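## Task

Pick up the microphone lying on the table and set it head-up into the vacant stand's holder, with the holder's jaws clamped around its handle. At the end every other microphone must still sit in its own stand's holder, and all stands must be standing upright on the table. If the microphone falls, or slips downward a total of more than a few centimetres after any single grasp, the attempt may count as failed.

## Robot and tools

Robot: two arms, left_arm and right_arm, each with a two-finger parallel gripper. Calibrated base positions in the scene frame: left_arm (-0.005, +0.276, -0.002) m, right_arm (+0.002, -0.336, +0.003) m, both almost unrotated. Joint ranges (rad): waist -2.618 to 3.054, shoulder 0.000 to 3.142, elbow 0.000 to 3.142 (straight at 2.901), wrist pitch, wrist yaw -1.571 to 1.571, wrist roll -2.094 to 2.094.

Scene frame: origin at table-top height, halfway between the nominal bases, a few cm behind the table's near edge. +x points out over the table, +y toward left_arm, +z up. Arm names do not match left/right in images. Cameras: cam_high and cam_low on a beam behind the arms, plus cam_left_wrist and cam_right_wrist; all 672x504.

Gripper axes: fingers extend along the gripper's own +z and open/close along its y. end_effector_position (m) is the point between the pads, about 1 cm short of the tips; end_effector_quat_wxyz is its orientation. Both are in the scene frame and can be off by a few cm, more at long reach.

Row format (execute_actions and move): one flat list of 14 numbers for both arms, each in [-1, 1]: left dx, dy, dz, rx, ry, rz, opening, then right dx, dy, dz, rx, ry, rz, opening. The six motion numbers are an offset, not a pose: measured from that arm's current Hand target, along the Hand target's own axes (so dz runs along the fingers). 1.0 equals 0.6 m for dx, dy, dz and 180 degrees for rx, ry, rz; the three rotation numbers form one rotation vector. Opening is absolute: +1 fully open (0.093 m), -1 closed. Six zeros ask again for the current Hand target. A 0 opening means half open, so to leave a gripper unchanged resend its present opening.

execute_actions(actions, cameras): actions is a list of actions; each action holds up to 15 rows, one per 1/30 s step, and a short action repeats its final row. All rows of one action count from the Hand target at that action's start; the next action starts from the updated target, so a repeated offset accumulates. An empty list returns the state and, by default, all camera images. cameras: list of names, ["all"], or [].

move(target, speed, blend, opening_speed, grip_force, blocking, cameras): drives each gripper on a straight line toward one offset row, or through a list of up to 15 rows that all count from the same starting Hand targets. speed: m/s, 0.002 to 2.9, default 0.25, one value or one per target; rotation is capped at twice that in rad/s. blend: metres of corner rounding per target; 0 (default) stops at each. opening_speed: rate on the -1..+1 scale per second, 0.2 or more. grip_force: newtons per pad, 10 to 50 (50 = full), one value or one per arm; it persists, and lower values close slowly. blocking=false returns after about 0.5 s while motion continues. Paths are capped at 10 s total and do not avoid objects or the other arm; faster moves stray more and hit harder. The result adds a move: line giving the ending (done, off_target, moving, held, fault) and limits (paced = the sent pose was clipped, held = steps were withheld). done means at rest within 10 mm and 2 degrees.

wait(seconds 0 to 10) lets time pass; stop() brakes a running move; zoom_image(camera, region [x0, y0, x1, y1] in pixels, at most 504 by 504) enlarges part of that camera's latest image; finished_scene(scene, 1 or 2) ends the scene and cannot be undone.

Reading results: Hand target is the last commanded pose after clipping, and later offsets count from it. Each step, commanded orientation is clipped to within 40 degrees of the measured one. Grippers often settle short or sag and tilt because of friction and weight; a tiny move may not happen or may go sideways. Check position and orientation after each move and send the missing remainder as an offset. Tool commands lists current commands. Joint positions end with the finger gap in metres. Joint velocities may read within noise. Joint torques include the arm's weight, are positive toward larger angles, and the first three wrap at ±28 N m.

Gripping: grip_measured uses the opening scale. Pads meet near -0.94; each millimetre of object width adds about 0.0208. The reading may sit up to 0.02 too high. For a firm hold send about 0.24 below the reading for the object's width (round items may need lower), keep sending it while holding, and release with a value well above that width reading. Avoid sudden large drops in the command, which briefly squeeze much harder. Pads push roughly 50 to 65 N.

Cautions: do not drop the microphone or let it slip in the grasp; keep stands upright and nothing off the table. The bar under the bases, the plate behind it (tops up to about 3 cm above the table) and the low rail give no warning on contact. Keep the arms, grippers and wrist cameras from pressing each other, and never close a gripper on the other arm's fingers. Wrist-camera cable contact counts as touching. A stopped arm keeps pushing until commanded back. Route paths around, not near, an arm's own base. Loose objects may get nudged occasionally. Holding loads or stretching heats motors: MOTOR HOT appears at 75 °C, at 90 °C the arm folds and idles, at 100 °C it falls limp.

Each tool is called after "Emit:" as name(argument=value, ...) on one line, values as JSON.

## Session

Emit:
execute_actions(actions=[])

Emit:
zoom_image(camera="cam_high", region=[120, 150, 560, 420])

Emit:
zoom_image(camera="cam_low", region=[200, 160, 450, 310])

Scene clock: 0.00 s.
left_arm: end_effector_position=(+0.1933, +0.3625, +0.1966) grip_measured=+1.000 end_effector_quat_wxyz=(+0.537, -0.010, +0.815, +0.219) | right_arm: end_effector_position=(+0.3169, -0.3634, +0.1494) grip_measured=+1.000 end_effector_quat_wxyz=(+0.658, +0.029, +0.751, +0.042)
Joint positions: left_arm=[0.436 0.188 0.421 -0.559 0.021 0.389 0.093] | right_arm=[-0.233 1.045 0.096 0.807 -0.226 0.067 0.093]
Joint velocities: within noise
Joint torques (N m): no reading
Motor temperatures (°C): left_arm=[33 36 38 35 31 33 30] | right_arm=[32 45 43 32 31 32 31]
Heat: left arm: 38 °C; right arm: 45 °C.
Hand target: left_arm +0.1939, +0.3621, +0.2027; +0.544, -0.010, +0.810, +0.219 | right_arm +0.3199, -0.3634, +0.1613; +0.672, +0.023, +0.739, +0.040
Tool commands: left_gripper/opening=+1.0 right_gripper/opening=+1.0

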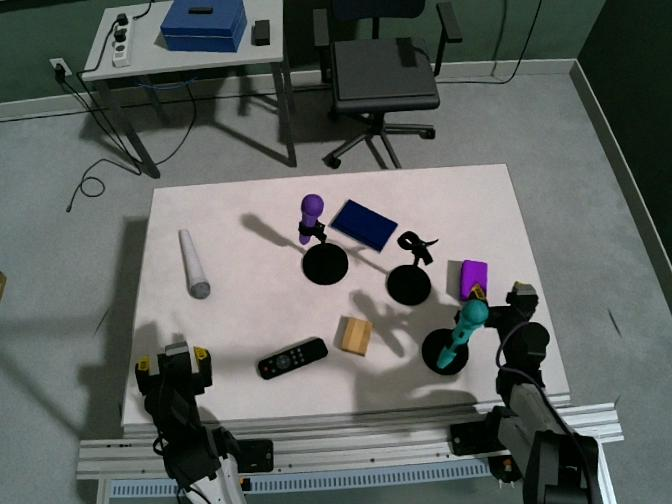

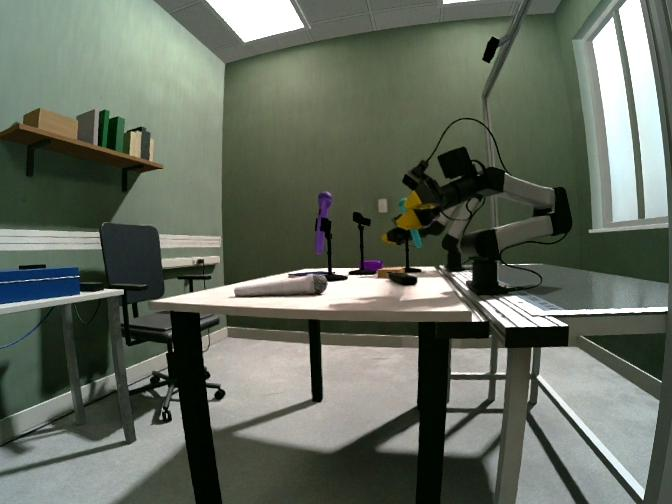

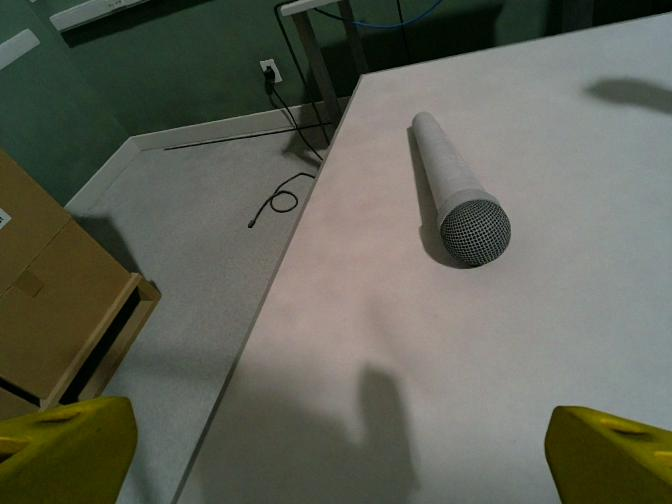

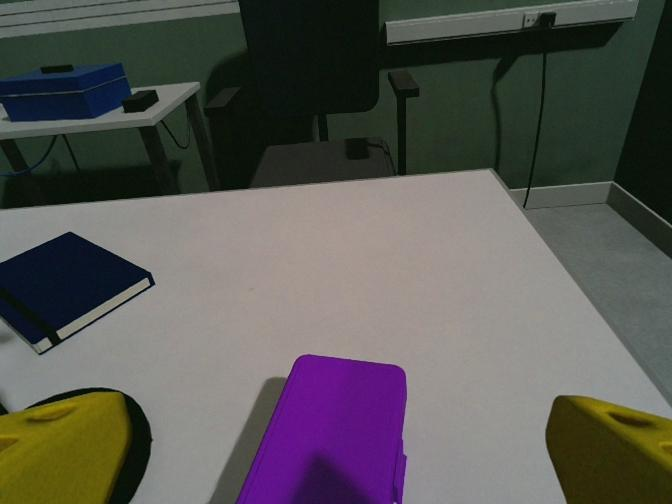

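Scaled by 1.145.

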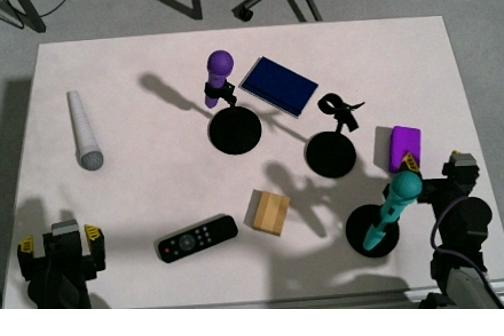

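Scaled by 2.016.

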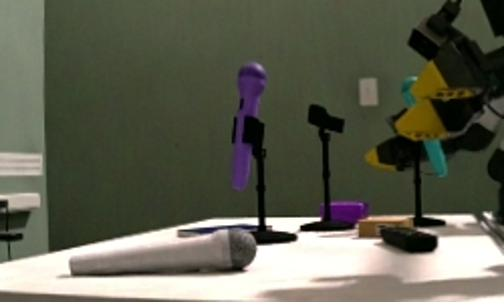

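Emit:
zoom_image(camera="cam_high", region=[290, 180, 450, 310])

Emit:
zoom_image(camera="cam_low", region=[300, 180, 430, 290])

Scaled by 3.150.

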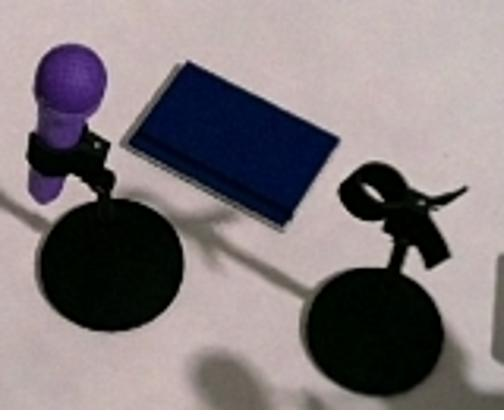

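Scaled by 3.877.

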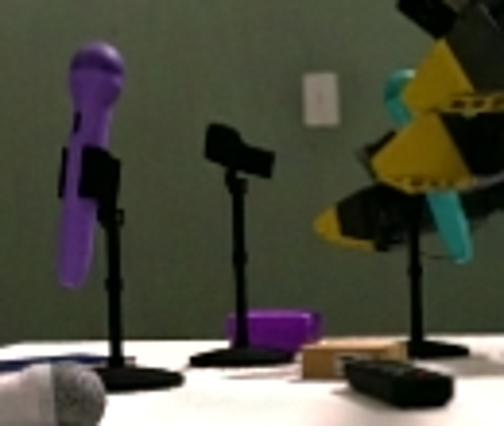

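Emit:
move(target=[0.025,-0.129,0.23,0.054,0.170,-0.100,1,0,0,0,0,0,0,1], cameras=["cam_high","cam_left_wrist"], speed=0.3)

Scene clock: 55.97 s.
left_arm: end_effector_position=(+0.3166, +0.3471, +0.1081) grip_measured=+1.000 end_effector_quat_wxyz=(+0.317, -0.143, +0.936, +0.060) | right_arm: end_effector_position=(+0.3169, -0.3634, +0.1494) grip_measured=+1.000 end_effector_quat_wxyz=(+0.658, +0.029, +0.751, +0.042)
Joint positions: left_arm=[0.168 1.248 0.765 -0.433 -0.118 -0.105 0.093] | right_arm=[-0.233 1.045 0.096 0.807 -0.226 0.067 0.093]
Joint torques (N m): left_arm=[0.02 -4.7 10.51 1.94 0.01 -0.02] | right_arm=[0.16 -1.87 6.17 2.53 -0.08 -0.11]
Motor temperatures (°C): left_arm=[33 36 43 46 31 33 30] | right_arm=[32 44 48 41 31 32 31]
Heat: left arm: 46 °C; right arm: 48 °C.
Hand target: left_arm +0.3285, +0.3459, +0.1198; +0.339, -0.147, +0.928, +0.053 | right_arm +0.3199, -0.3634, +0.1613; +0.672, +0.023, +0.739, +0.040
Off the commanded pose: left_arm 0.017 m, 3 deg | right_arm 0.012 m, 2 deg.
move: off_target (left_arm, right_arm)
Images, in order (width x height): cam_high 672x504, cam_left_wrist 672x504.

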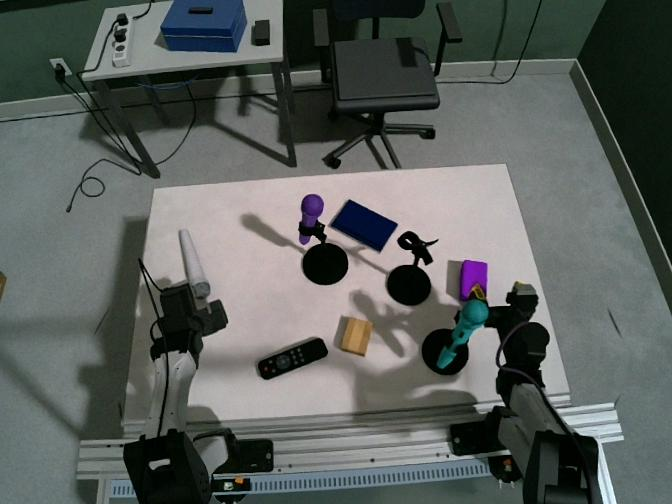

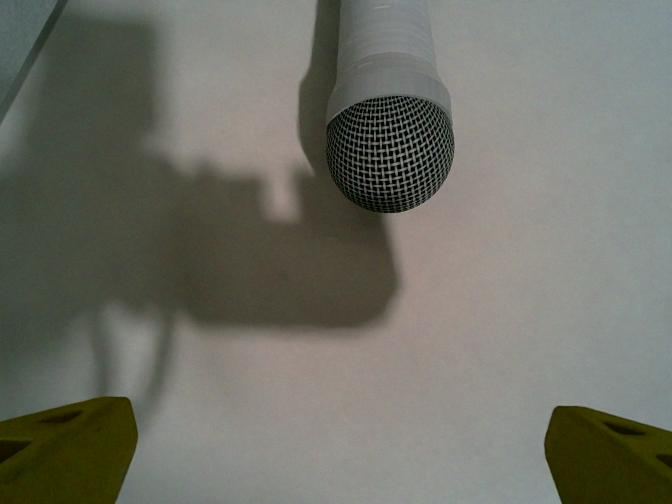

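Emit:
move(target=[[-0.035,-0.028,0.08,0,0,0,1,0,0,0,0,0,0,1],[-0.035,-0.028,0.18,0,0,0,1,0,0,0,0,0,0,1]], cameras=["cam_low","cam_left_wrist"], speed=0.2, blend=[0.02,0])

Emit:
zoom_image(camera="cam_low", region=[200, 200, 400, 310])

Scene clock: 77.10 s.
left_arm: end_effector_position=(+0.4010, +0.3528, +0.0421) grip_measured=+1.000 end_effector_quat_wxyz=(+0.315, -0.144, +0.937, +0.055) | right_arm: end_effector_position=(+0.3169, -0.3634, +0.1494) grip_measured=+1.000 end_effector_quat_wxyz=(+0.658, +0.029, +0.751, +0.042)
Joint positions: left_arm=[0.151 1.702 0.89 -0.109 -0.118 -0.124 0.093] | right_arm=[-0.233 1.045 0.096 0.807 -0.226 0.067 0.093]
Joint torques (N m): left_arm=[1.09 -8.57 9.31 2.1 -0.02 0.13] | right_arm=[0.16 -1.63 6.23 2.5 -0.07 -0.08]
Heat: left arm: 47 °C; right arm: 49 °C.
Hand target: left_arm +0.4152, +0.3562, +0.0508; +0.339, -0.147, +0.928, +0.053 | right_arm +0.3199, -0.3634, +0.1613; +0.672, +0.023, +0.739, +0.040
Off the commanded pose: left_arm 0.017 m, 3 deg | right_arm 0.012 m, 2 deg.
move: off_target (left_arm, right_arm)
Images, in order (width x height): cam_low 672x504, cam_left_wrist 672x504.

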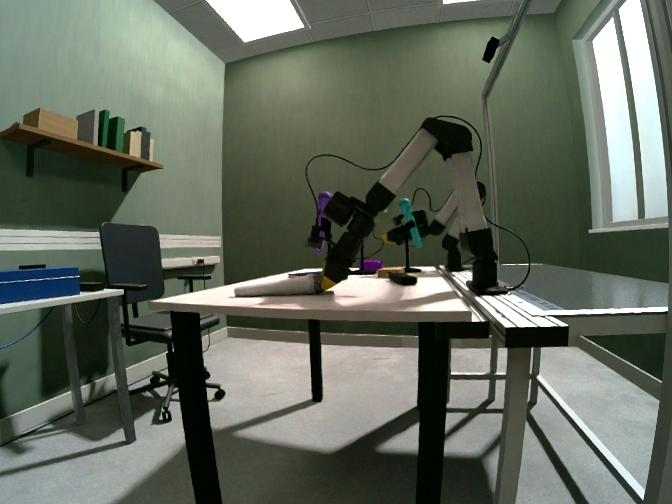

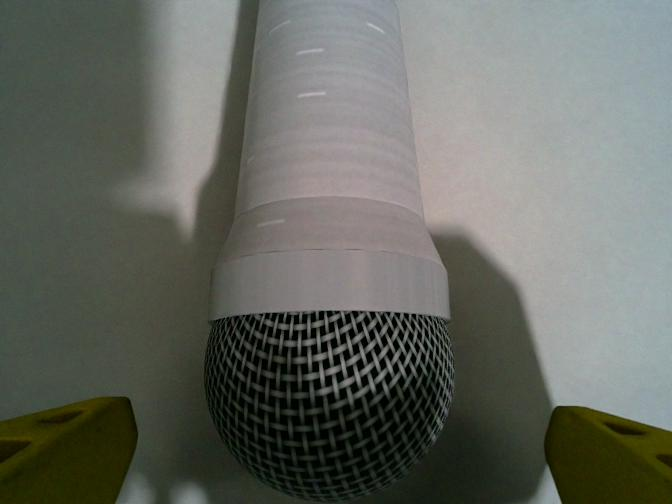

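Scaled by 2.520.

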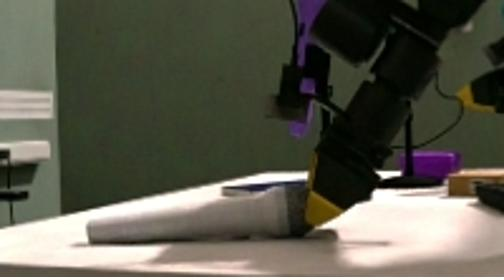

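Emit:
move(target=[[-0.023,0.003,0.007,0,0,0,1,0,0,0,0,0,0,1],[-0.023,0.003,0.007,0,0,0,-0.5,0,0,0,0,0,0,1]], cameras=["cam_low","cam_left_wrist"], speed=0.15, grip_force=[20,50])

Emit:
zoom_image(camera="cam_low", region=[200, 200, 400, 310])

Scene clock: 92.00 s.
left_arm: end_effector_position=(+0.4192, +0.3603, +0.0519) grip_measured=+0.049 end_effector_quat_wxyz=(+0.330, -0.150, +0.931, +0.055) | right_arm: end_effector_position=(+0.3169, -0.3634, +0.1494) grip_measured=+1.000 end_effector_quat_wxyz=(+0.658, +0.029, +0.751, +0.042)
Joint positions: left_arm=[0.164 1.737 0.956 -0.109 -0.115 -0.125 0.048] | right_arm=[-0.233 1.045 0.096 0.807 -0.226 0.067 0.093]
Joint torques (N m): left_arm=[0.58 -8.85 9.37 1.76 0.06 0.18] | right_arm=[0.34 -1.74 6.13 2.49 -0.09 -0.09]
Heat: left arm: 47 °C; right arm: 49 °C.
Hand target: left_arm +0.4273, +0.3621, +0.0565; +0.339, -0.147, +0.928, +0.053 | right_arm +0.3199, -0.3634, +0.1613; +0.672, +0.023, +0.739, +0.040
Off the commanded pose: left_arm 0.009 m, 1 deg | right_arm 0.012 m, 2 deg.
grip_force (N): 20, 50
move: off_target (right_arm)
Images, in order (width x height): cam_low 672x504, cam_left_wrist 672x504.

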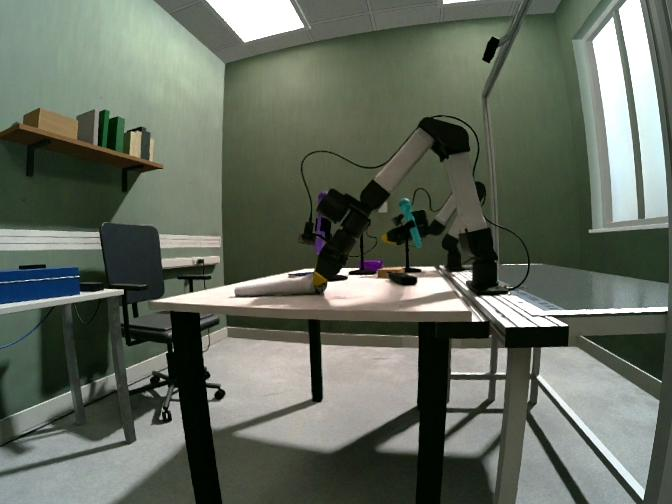

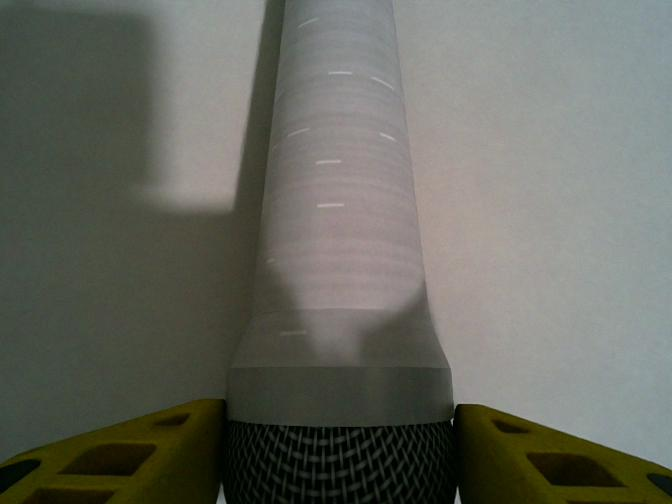

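Scaled by 2.520.

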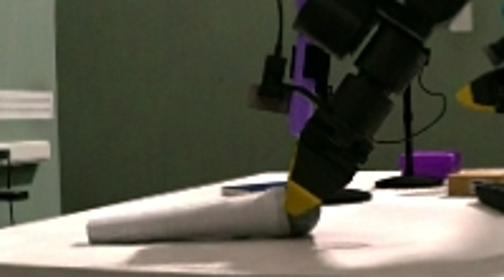

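Emit:
move(target=[-0.30,0,-0.357,0,0,0,-0.5,0,0,0,0,0,0,1], cameras=["all"], speed=0.15)

Scene clock: 99.63 s.
left_arm: end_effector_position=(+0.4248, +0.3631, +0.3210) grip_measured=+0.045 end_effector_quat_wxyz=(+0.318, -0.151, +0.935, +0.054) | right_arm: end_effector_position=(+0.3169, -0.3634, +0.1494) grip_measured=+1.000 end_effector_quat_wxyz=(+0.658, +0.029, +0.751, +0.042)
Joint positions: left_arm=[0.164 1.817 2.201 -1.3 -0.114 -0.128 0.047] | right_arm=[-0.233 1.045 0.096 0.807 -0.226 0.067 0.093]
Joint torques (N m): left_arm=[0.59 -10.81 10.3 1.65 0.03 0.15] | right_arm=[0.34 -1.7 6.19 2.52 -0.07 -0.12]
Motor temperatures (°C): left_arm=[33 40 48 43 31 33 30] | right_arm=[32 43 49 43 31 32 30]
Heat: left arm: 48 °C; right arm: 49 °C.
Hand target: left_arm +0.4269, +0.3623, +0.3363; +0.339, -0.147, +0.928, +0.053 | right_arm +0.3199, -0.3634, +0.1613; +0.672, +0.023, +0.739, +0.040
Off the commanded pose: left_arm 0.015 m, 3 deg | right_arm 0.012 m, 2 deg.
grip_force (N): 20, 50
move: off_target (left_arm, right_arm)

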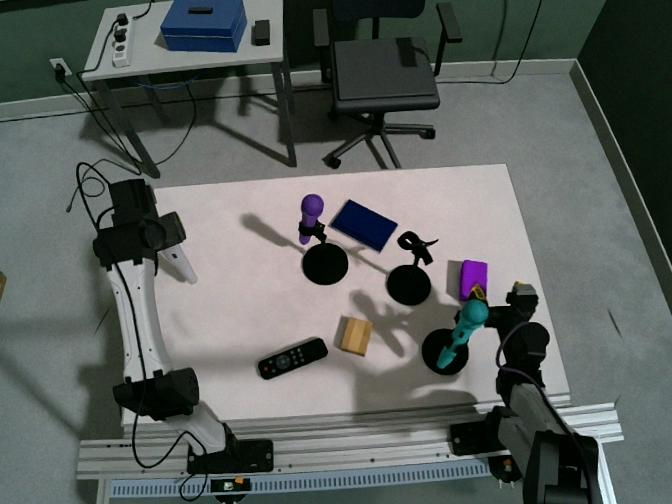

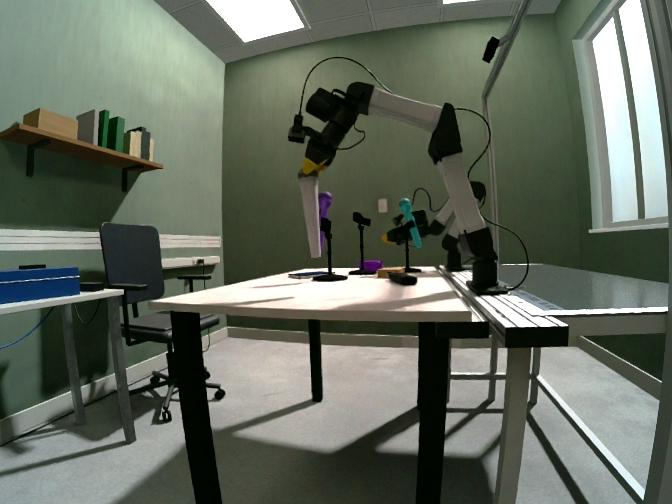

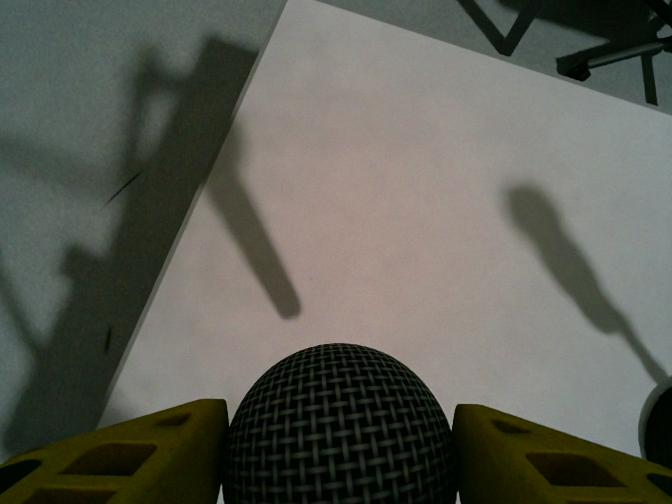

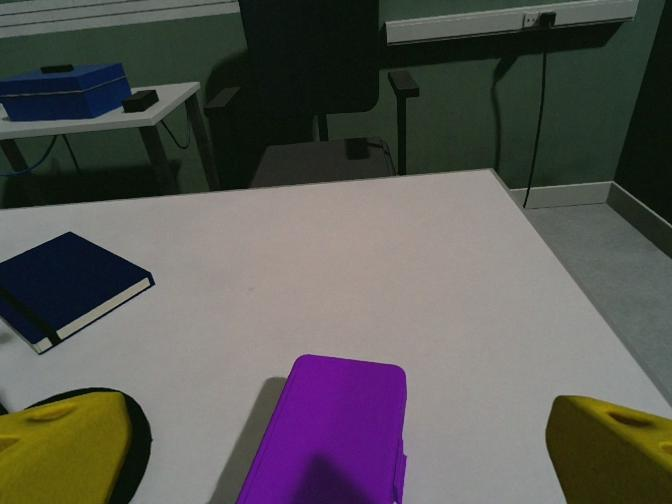

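Emit:
move(target=[-0.059,-0.128,-0.299,0,0,0,-0.5,-0.383,0.011,-0.203,-0.203,-0.020,-0.037,1], cameras=["cam_high","cam_low","cam_right_wrist"], speed=0.2, grip_force=50)

Emit:
zoom_image(camera="cam_low", region=[300, 180, 430, 290])

Scene clock: 129.47 s.
left_arm: end_effector_position=(+0.3746, +0.2585, +0.4670) grip_measured=-0.107 end_effector_quat_wxyz=(+0.476, -0.101, +0.873, +0.039) | right_arm: end_effector_position=(+0.2245, -0.3826, +0.3935) grip_measured=+1.000 end_effector_quat_wxyz=(+0.680, -0.178, +0.681, +0.205)
Joint positions: left_arm=[-0.194 1.863 2.844 -1.588 -0.342 -0.252 0.04] | right_arm=[-1.049 0.824 0.865 0.118 -1.569 0.198 0.093]
Joint torques (N m): left_arm=[-0.1 -11.44 6.67 2.56 -0.36 0.05] | right_arm=[-0.17 -0.23 7.27 1.48 -0.15 -0.08]
Motor temperatures (°C): left_arm=[33 48 49 44 31 33 31] | right_arm=[32 43 50 43 31 32 30]
Heat: left arm: 49 °C; right arm: 50 °C.
Hand target: left_arm +0.3664, +0.2621, +0.4964; +0.339, -0.147, +0.928, +0.053 | right_arm +0.2204, -0.3802, +0.4011; +0.669, -0.230, +0.668, +0.230
Off the commanded pose: left_arm 0.031 m, 18 deg | right_arm 0.009 m, 7 deg.
elbow stopped short (left arm): the move would have taken joint 3 (elbow) straighter than the controller allows.
joint read past its limit (left arm) — joint 4 (wrist pitch), lower limit.
joint sent to its limit (right arm) — joint 5 (wrist yaw), lower limit. The joint targets are off in orientation, not in position.
move: off_target (left_arm, right_arm)
Images, in order (width x height): cam_high 672x504, cam_low 672x504, cam_right_wrist 672x504.

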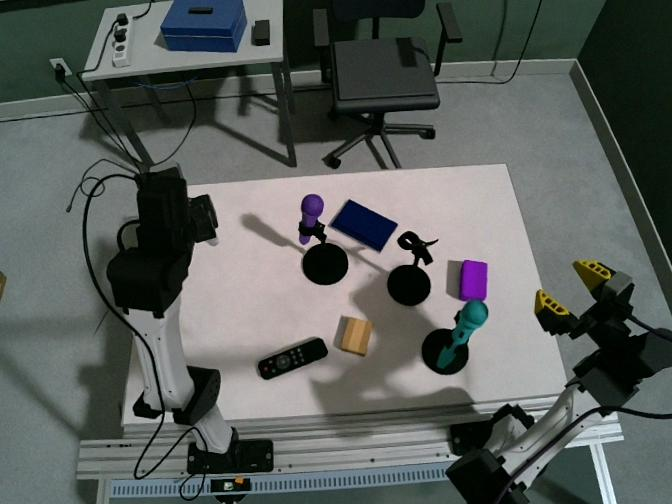

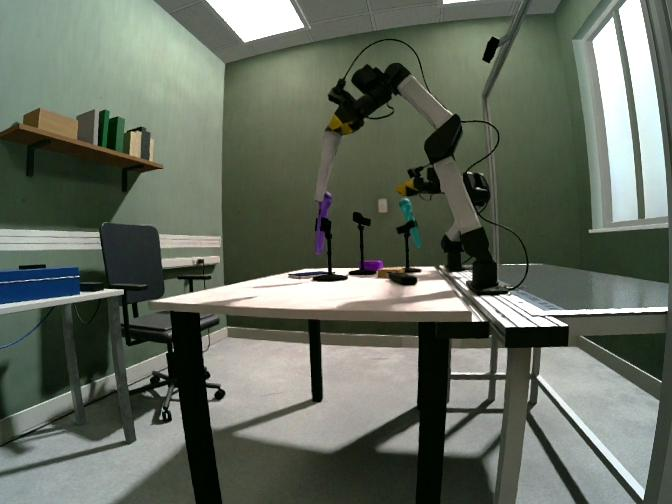

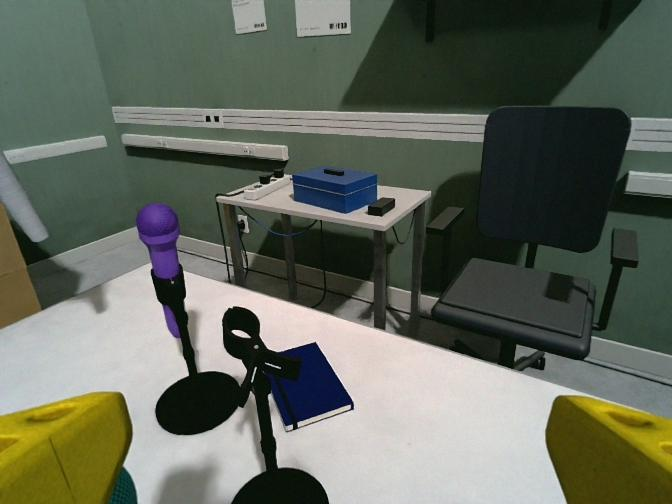

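Scaled by 3.877.

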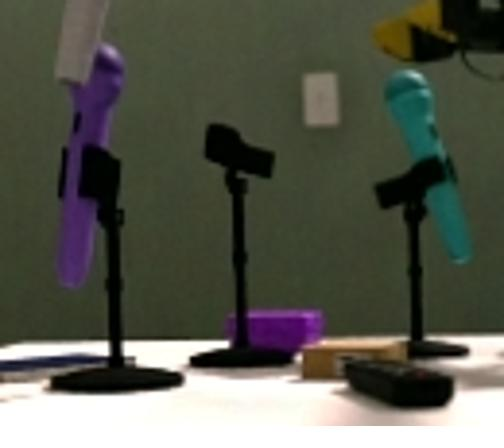

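Emit:
move(target=[0.089,-0.148,-0.039,0.198,-0.267,0.092,-0.5,0,0,0,0,0,0,1], cameras=["cam_high","cam_low","cam_right_wrist"], speed=0.2, grip_force=[20,50])

Emit:
zoom_image(camera="cam_right_wrist", region=[120, 190, 380, 450])

Scene clock: 197.03 s.
left_arm: end_effector_position=(+0.3441, +0.1631, +0.4370) grip_measured=+0.006 end_effector_quat_wxyz=(+0.639, +0.120, +0.752, -0.112) | right_arm: end_effector_position=(+0.2245, -0.3826, +0.3935) grip_measured=+1.000 end_effector_quat_wxyz=(+0.680, -0.178, +0.681, +0.205)
Joint positions: left_arm=[-0.306 1.131 1.41 -0.437 0.012 -0.002 0.045] | right_arm=[-1.049 0.824 0.865 0.118 -1.569 0.198 0.093]
Joint torques (N m): left_arm=[0.47 -6.37 8.68 3.89 0.11 0.25] | right_arm=[-0.08 -0.06 6.95 1.48 -0.12 -0.04]
Motor temperatures (°C): left_arm=[33 50 43 52 31 33 33] | right_arm=[32 42 51 37 31 32 30]
Heat: left arm: 52 °C; right arm: 51 °C.
Hand target: left_arm +0.3408, +0.1603, +0.4799; +0.697, +0.123, +0.696, -0.124 | right_arm +0.2215, -0.3796, +0.4009; +0.682, -0.193, +0.678, +0.195 (not the last commanded pose)
Off the commanded pose: left_arm 0.043 m, 9 deg | right_arm 0.009 m, 7 deg.
grip_force (N): 20, 50
move: off_target (left_arm, right_arm)
Images, in order (width x height): cam_high 672x504, cam_low 672x504, cam_right_wrist 672x504.

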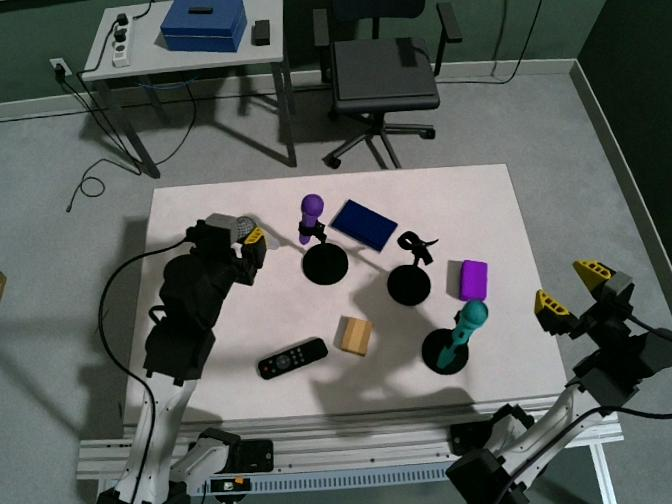

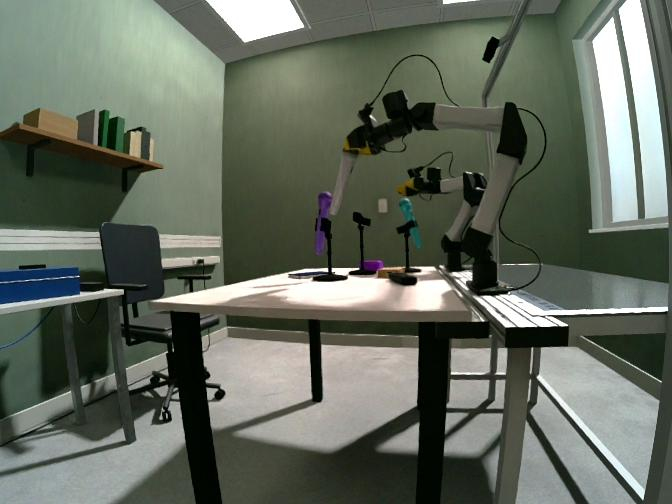

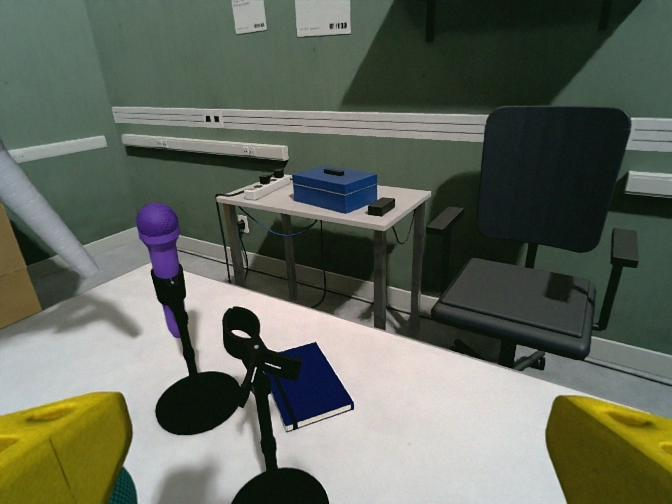

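Scaled by 1.938.

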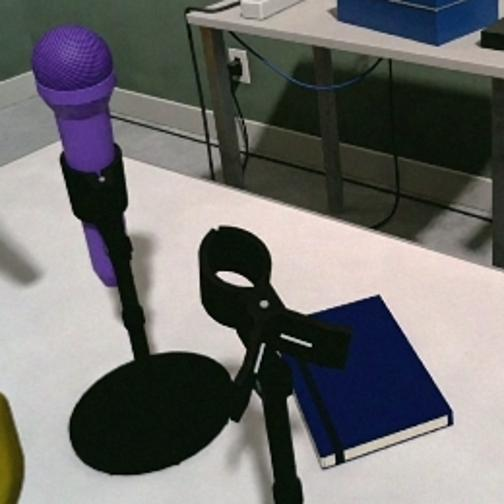

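Emit:
move(target=[[0,-0.308,-0.065,0,0,0,-0.5,0,-0.167,0,0,0,0,1],[0,-0.63,0.243,0.053,0.102,0.149,-0.5,0,-0.167,0,0,0,0,1]], cameras=["all"], speed=0.2, blend=[0.05,0], grip_force=50)

Emit:
zoom_image(camera="cam_high", region=[350, 170, 490, 310])

Emit:
zoom_image(camera="cam_low", region=[300, 130, 430, 290])

Scene clock: 246.47 s.
left_arm: end_effector_position=(+0.3432, -0.2436, +0.4323) grip_measured=-0.064 end_effector_quat_wxyz=(+0.669, +0.377, +0.640, -0.033) | right_arm: end_effector_position=(+0.2751, -0.4649, +0.3894) grip_measured=+1.000 end_effector_quat_wxyz=(+0.676, -0.160, +0.686, +0.218)
Joint positions: left_arm=[-1.113 2.376 2.829 -0.574 -0.542 0.43 0.042] | right_arm=[-1.049 1.21 1.072 0.118 -1.562 0.064 0.093]
Joint torques (N m): left_arm=[0.83 -16.87 10.88 3.6 0.02 0.34] | right_arm=[0.28 -2.48 8.39 1.82 -0.18 -0.34]
Motor temperatures (°C): left_arm=[33 44 47 59 31 33 32] | right_arm=[32 41 52 37 31 32 30]
Heat: left arm: 59 °C; right arm: 52 °C.
Hand target: left_arm +0.3477, -0.2448, +0.4803; +0.575, +0.355, +0.737, +0.005 | right_arm +0.2743, -0.4647, +0.4009; +0.682, -0.193, +0.678, +0.195
Off the commanded pose: left_arm 0.048 m, 16 deg | right_arm 0.012 m, 5 deg.
elbow stopped short (left arm): the move would have taken joint 3 (elbow) straighter than the controller allows.
move: off_target (left_arm, right_arm)

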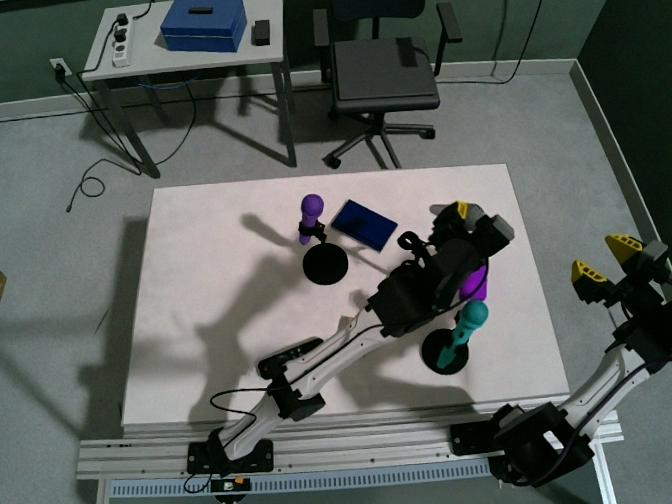

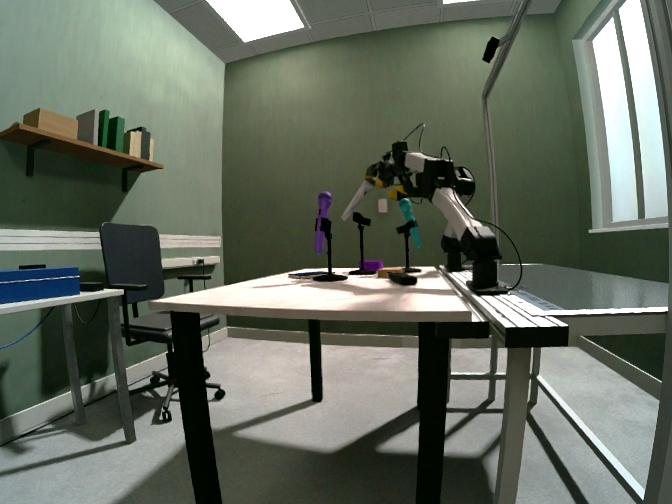

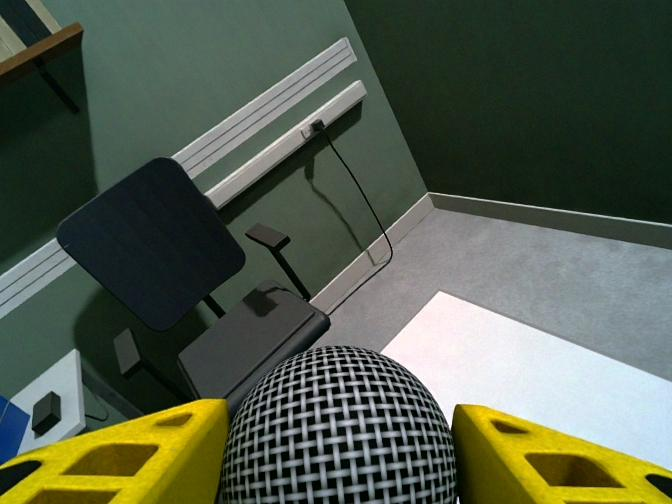

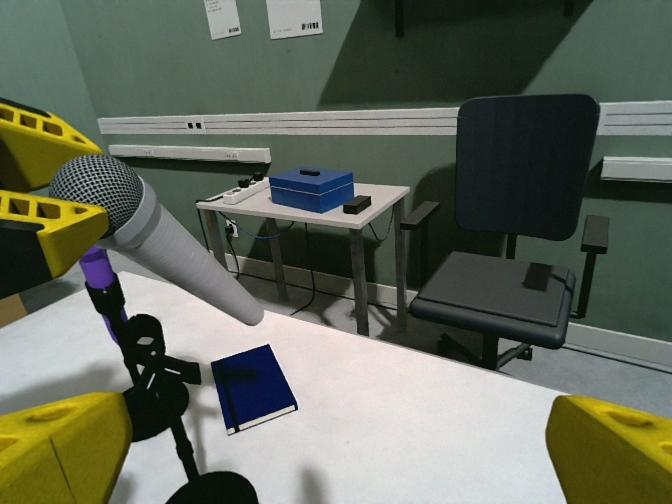

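Scaled by 3.600.

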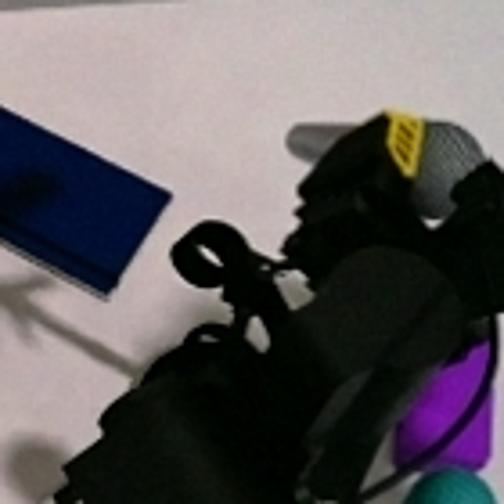

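Scaled by 3.150.

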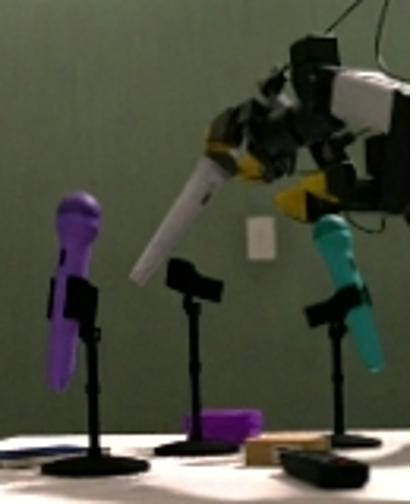

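Emit:
move(target=[[0.092,0.157,-0.086,0,0,0,-0.5,0,0,0,0,0,0,1],[0.167,0.099,-0.196,0,-0.122,0,-0.5,0,0,0,0,0,0,1]], speed=0.2, blend=[0.03,0])

Emit:
move(target=[0,0,0,0,0,0,-0.5,0,0,0,0,0,0,1], grip_force=[12,50], cameras=["cam_high","cam_low","cam_right_wrist"])

Scene clock: 288.17 s.
left_arm: end_effector_position=(+0.2689, -0.1040, +0.4203) grip_measured=-0.064 end_effector_quat_wxyz=(+0.659, +0.387, +0.643, -0.040) | right_arm: end_effector_position=(+0.2751, -0.4649, +0.3894) grip_measured=+1.000 end_effector_quat_wxyz=(+0.676, -0.160, +0.686, +0.218)
Joint positions: left_arm=[-1.124 1.513 1.577 -0.213 -0.531 0.415 0.042] | right_arm=[-1.049 1.21 1.072 0.118 -1.562 0.064 0.093]
Joint torques (N m): left_arm=[1.1 -11.08 9.24 3.58 -0.05 0.29] | right_arm=[0.24 -2.3 8.17 1.85 -0.19 -0.34]
Motor temperatures (°C): left_arm=[33 62 50 64 31 33 34] | right_arm=[32 41 53 38 31 32 30]
Heat: left arm: 64 °C; right arm: 53 °C.
Hand target: left_arm +0.2697, -0.1001, +0.4604; +0.705, +0.349, +0.614, -0.063 | right_arm +0.2743, -0.4647, +0.4009; +0.682, -0.193, +0.678, +0.195
Off the commanded pose: left_arm 0.040 m, 8 deg | right_arm 0.012 m, 5 deg.
elbow stopped short (left arm): the move would have taken joint 3 (elbow) straighter than the controller allows.
move: off_target (left_arm, right_arm)

Scene clock: 289.17 s.
left_arm: end_effector_position=(+0.2689, -0.1041, +0.4206) grip_measured=+0.033 end_effector_quat_wxyz=(+0.660, +0.387, +0.643, -0.041) | right_arm: end_effector_position=(+0.2751, -0.4649, +0.3894) grip_measured=+1.000 end_effector_quat_wxyz=(+0.676, -0.160, +0.686, +0.218)
Joint positions: left_arm=[-1.124 1.513 1.577 -0.212 -0.531 0.415 0.047] | right_arm=[-1.049 1.21 1.072 0.118 -1.562 0.064 0.093]
Joint torques (N m): left_arm=[0.99 -11.25 9.22 3.62 0.01 0.27] | right_arm=[0.21 -2.33 8.29 1.8 -0.2 -0.34]
Motor temperatures (°C): left_arm=[33 62 50 64 31 33 34] | right_arm=[32 41 53 38 31 32 30]
Heat: left arm: 64 °C; right arm: 53 °C.
Hand target: left_arm +0.2697, -0.1001, +0.4604; +0.705, +0.349, +0.614, -0.063 | right_arm +0.2743, -0.4647, +0.4009; +0.682, -0.193, +0.678, +0.195
Off the commanded pose: left_arm 0.040 m, 8 deg | right_arm 0.012 m, 5 deg.
grip_force (N): 12, 50
move: off_target (left_arm, right_arm)
Images, in order (width x height): cam_high 672x504, cam_low 672x504, cam_right_wrist 672x504.

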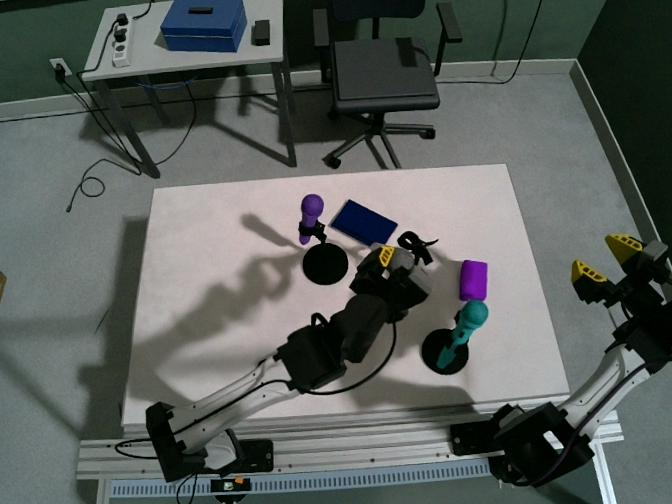

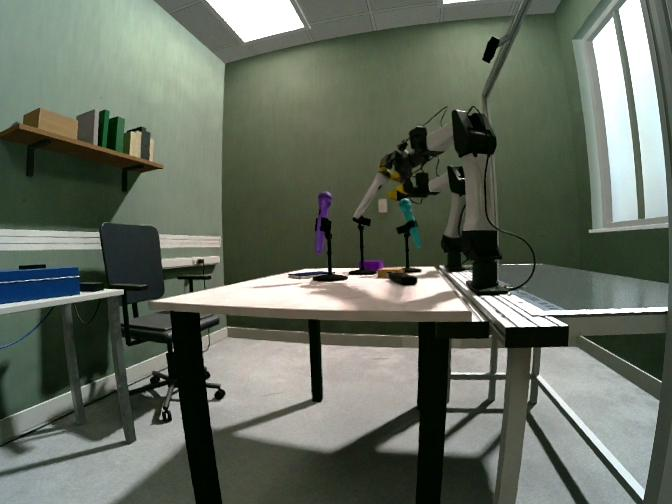

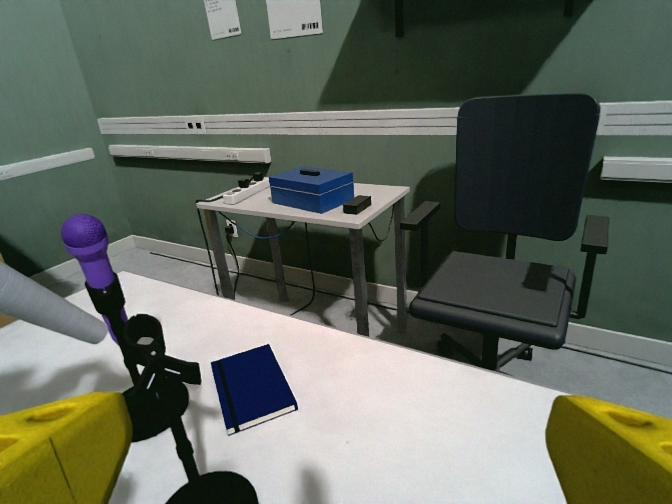

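Emit:
wait(seconds=1.5, cameras=["cam_low","cam_right_wrist"])

Emit:
zoom_image(camera="cam_low", region=[320, 130, 430, 240])

Scene clock: 298.37 s.
left_arm: end_effector_position=(+0.2689, -0.1041, +0.4213) grip_measured=+0.037 end_effector_quat_wxyz=(+0.661, +0.386, +0.643, -0.041) | right_arm: end_effector_position=(+0.2751, -0.4649, +0.3894) grip_measured=+1.000 end_effector_quat_wxyz=(+0.676, -0.160, +0.686, +0.218)
Joint positions: left_arm=[-1.124 1.513 1.577 -0.209 -0.531 0.415 0.047] | right_arm=[-1.049 1.21 1.072 0.118 -1.562 0.064 0.093]
Joint torques (N m): left_arm=[1.03 -10.97 9.37 3.57 -0.03 0.31] | right_arm=[0.24 -2.37 8.28 1.84 -0.21 -0.32]
Motor temperatures (°C): left_arm=[33 60 49 65 31 33 33] | right_arm=[32 41 53 38 31 32 30]
Heat: left arm: 65 °C; right arm: 53 °C.
Hand target: left_arm +0.2697, -0.1001, +0.4604; +0.705, +0.349, +0.614, -0.063 | right_arm +0.2743, -0.4647, +0.4009; +0.682, -0.193, +0.678, +0.195
Tool commands: left_gripper/opening=-0.5 right_gripper/opening=+1.0
Off the commanded pose: left_arm 0.039 m, 8 deg | right_arm 0.012 m, 5 deg.
grip_force (N): 12, 50
wait: 1.50 s; at rest from the start
Images, in order (width x height): cam_low 672x504, cam_right_wrist 672x504.

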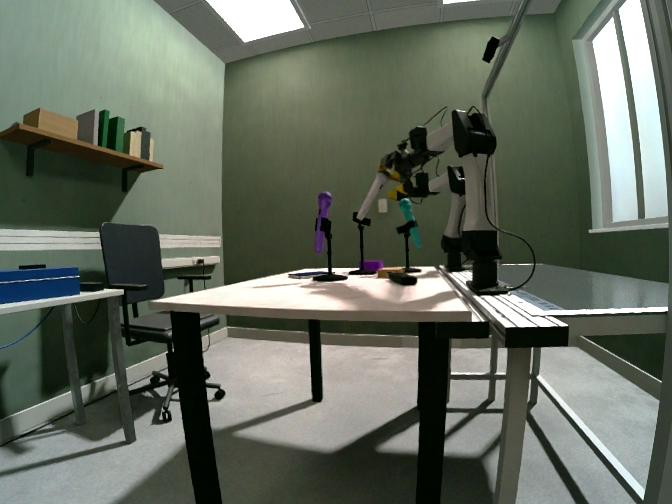

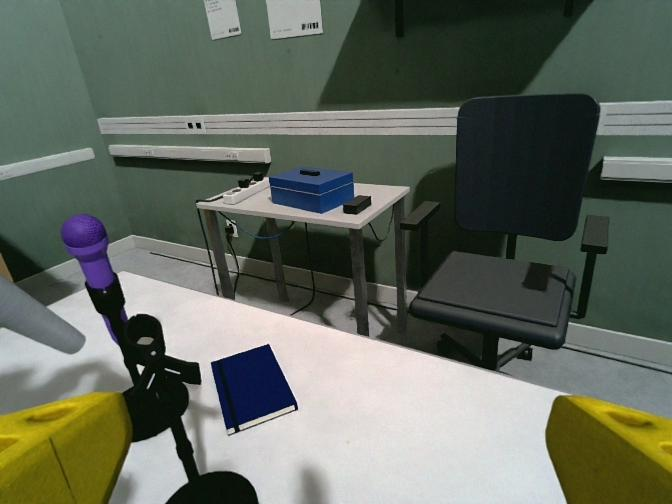

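Scaled by 4.582.

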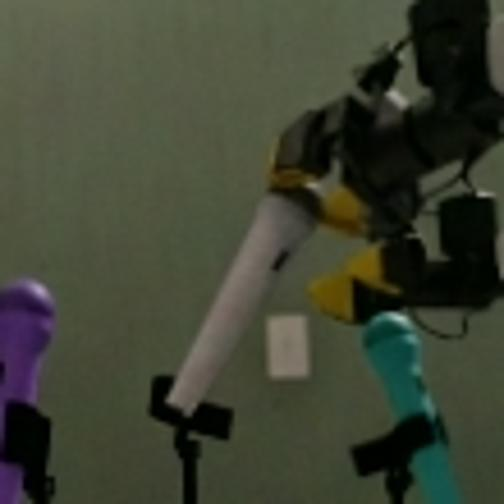

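Emit:
move(target=[[0,0.05,0,0,-0.11,0,-0.5,0,0,0,0,0,0,1],[0,0.05,0,0,0,0,-0.5,0,0,0,0,0,0,1]], speed=0.25, grip_force=[11,50], cameras=["cam_low","cam_right_wrist"])

Emit:
zoom_image(camera="cam_low", region=[320, 130, 430, 240])

Scene clock: 318.27 s.
left_arm: end_effector_position=(+0.2879, -0.0819, +0.4461) grip_measured=+0.040 end_effector_quat_wxyz=(+0.684, +0.372, +0.625, -0.055) | right_arm: end_effector_position=(+0.2751, -0.4649, +0.3894) grip_measured=+1.000 end_effector_quat_wxyz=(+0.676, -0.160, +0.686, +0.218)
Joint positions: left_arm=[-1.033 1.473 1.576 -0.167 -0.43 0.439 0.047] | right_arm=[-1.049 1.21 1.072 0.118 -1.562 0.064 0.093]
Joint torques (N m): left_arm=[-0.02 -8.75 12.4 2.55 -0.19 0.07] | right_arm=[0.21 -2.33 8.24 1.81 -0.18 -0.33]
Motor temperatures (°C): left_arm=[33 57 48 67 31 33 32] | right_arm=[32 41 54 38 31 32 30]
Heat: left arm: 67 °C; right arm: 54 °C.
Hand target: left_arm +0.2853, -0.0777, +0.4727; +0.705, +0.349, +0.614, -0.063 | right_arm +0.2743, -0.4647, +0.4009; +0.682, -0.193, +0.678, +0.195
Off the commanded pose: left_arm 0.027 m, 4 deg | right_arm 0.012 m, 5 deg.
grip_force (N): 11, 50
move: off_target (left_arm, right_arm)
Images, in order (width x height): cam_low 672x504, cam_right_wrist 672x504.

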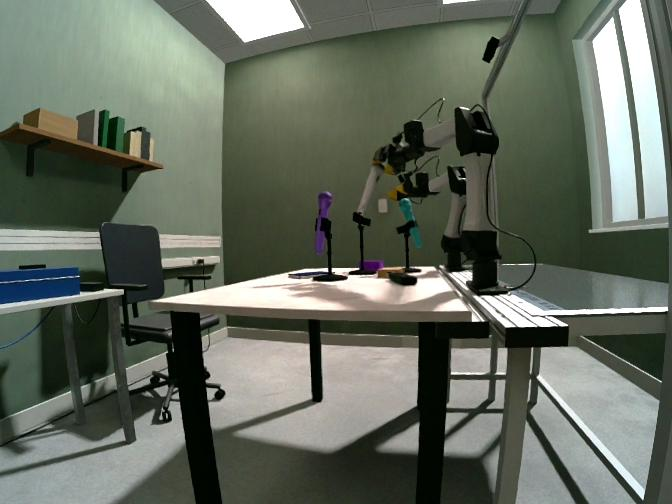

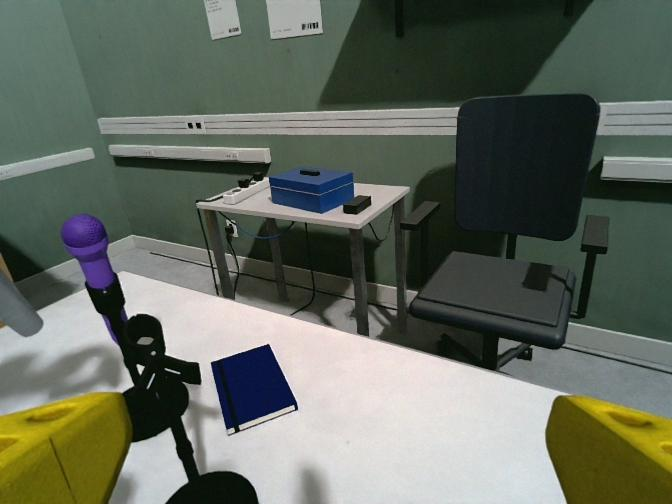

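Scaled by 4.582.

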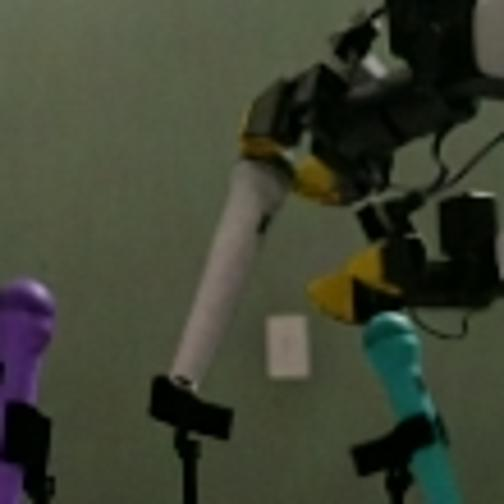

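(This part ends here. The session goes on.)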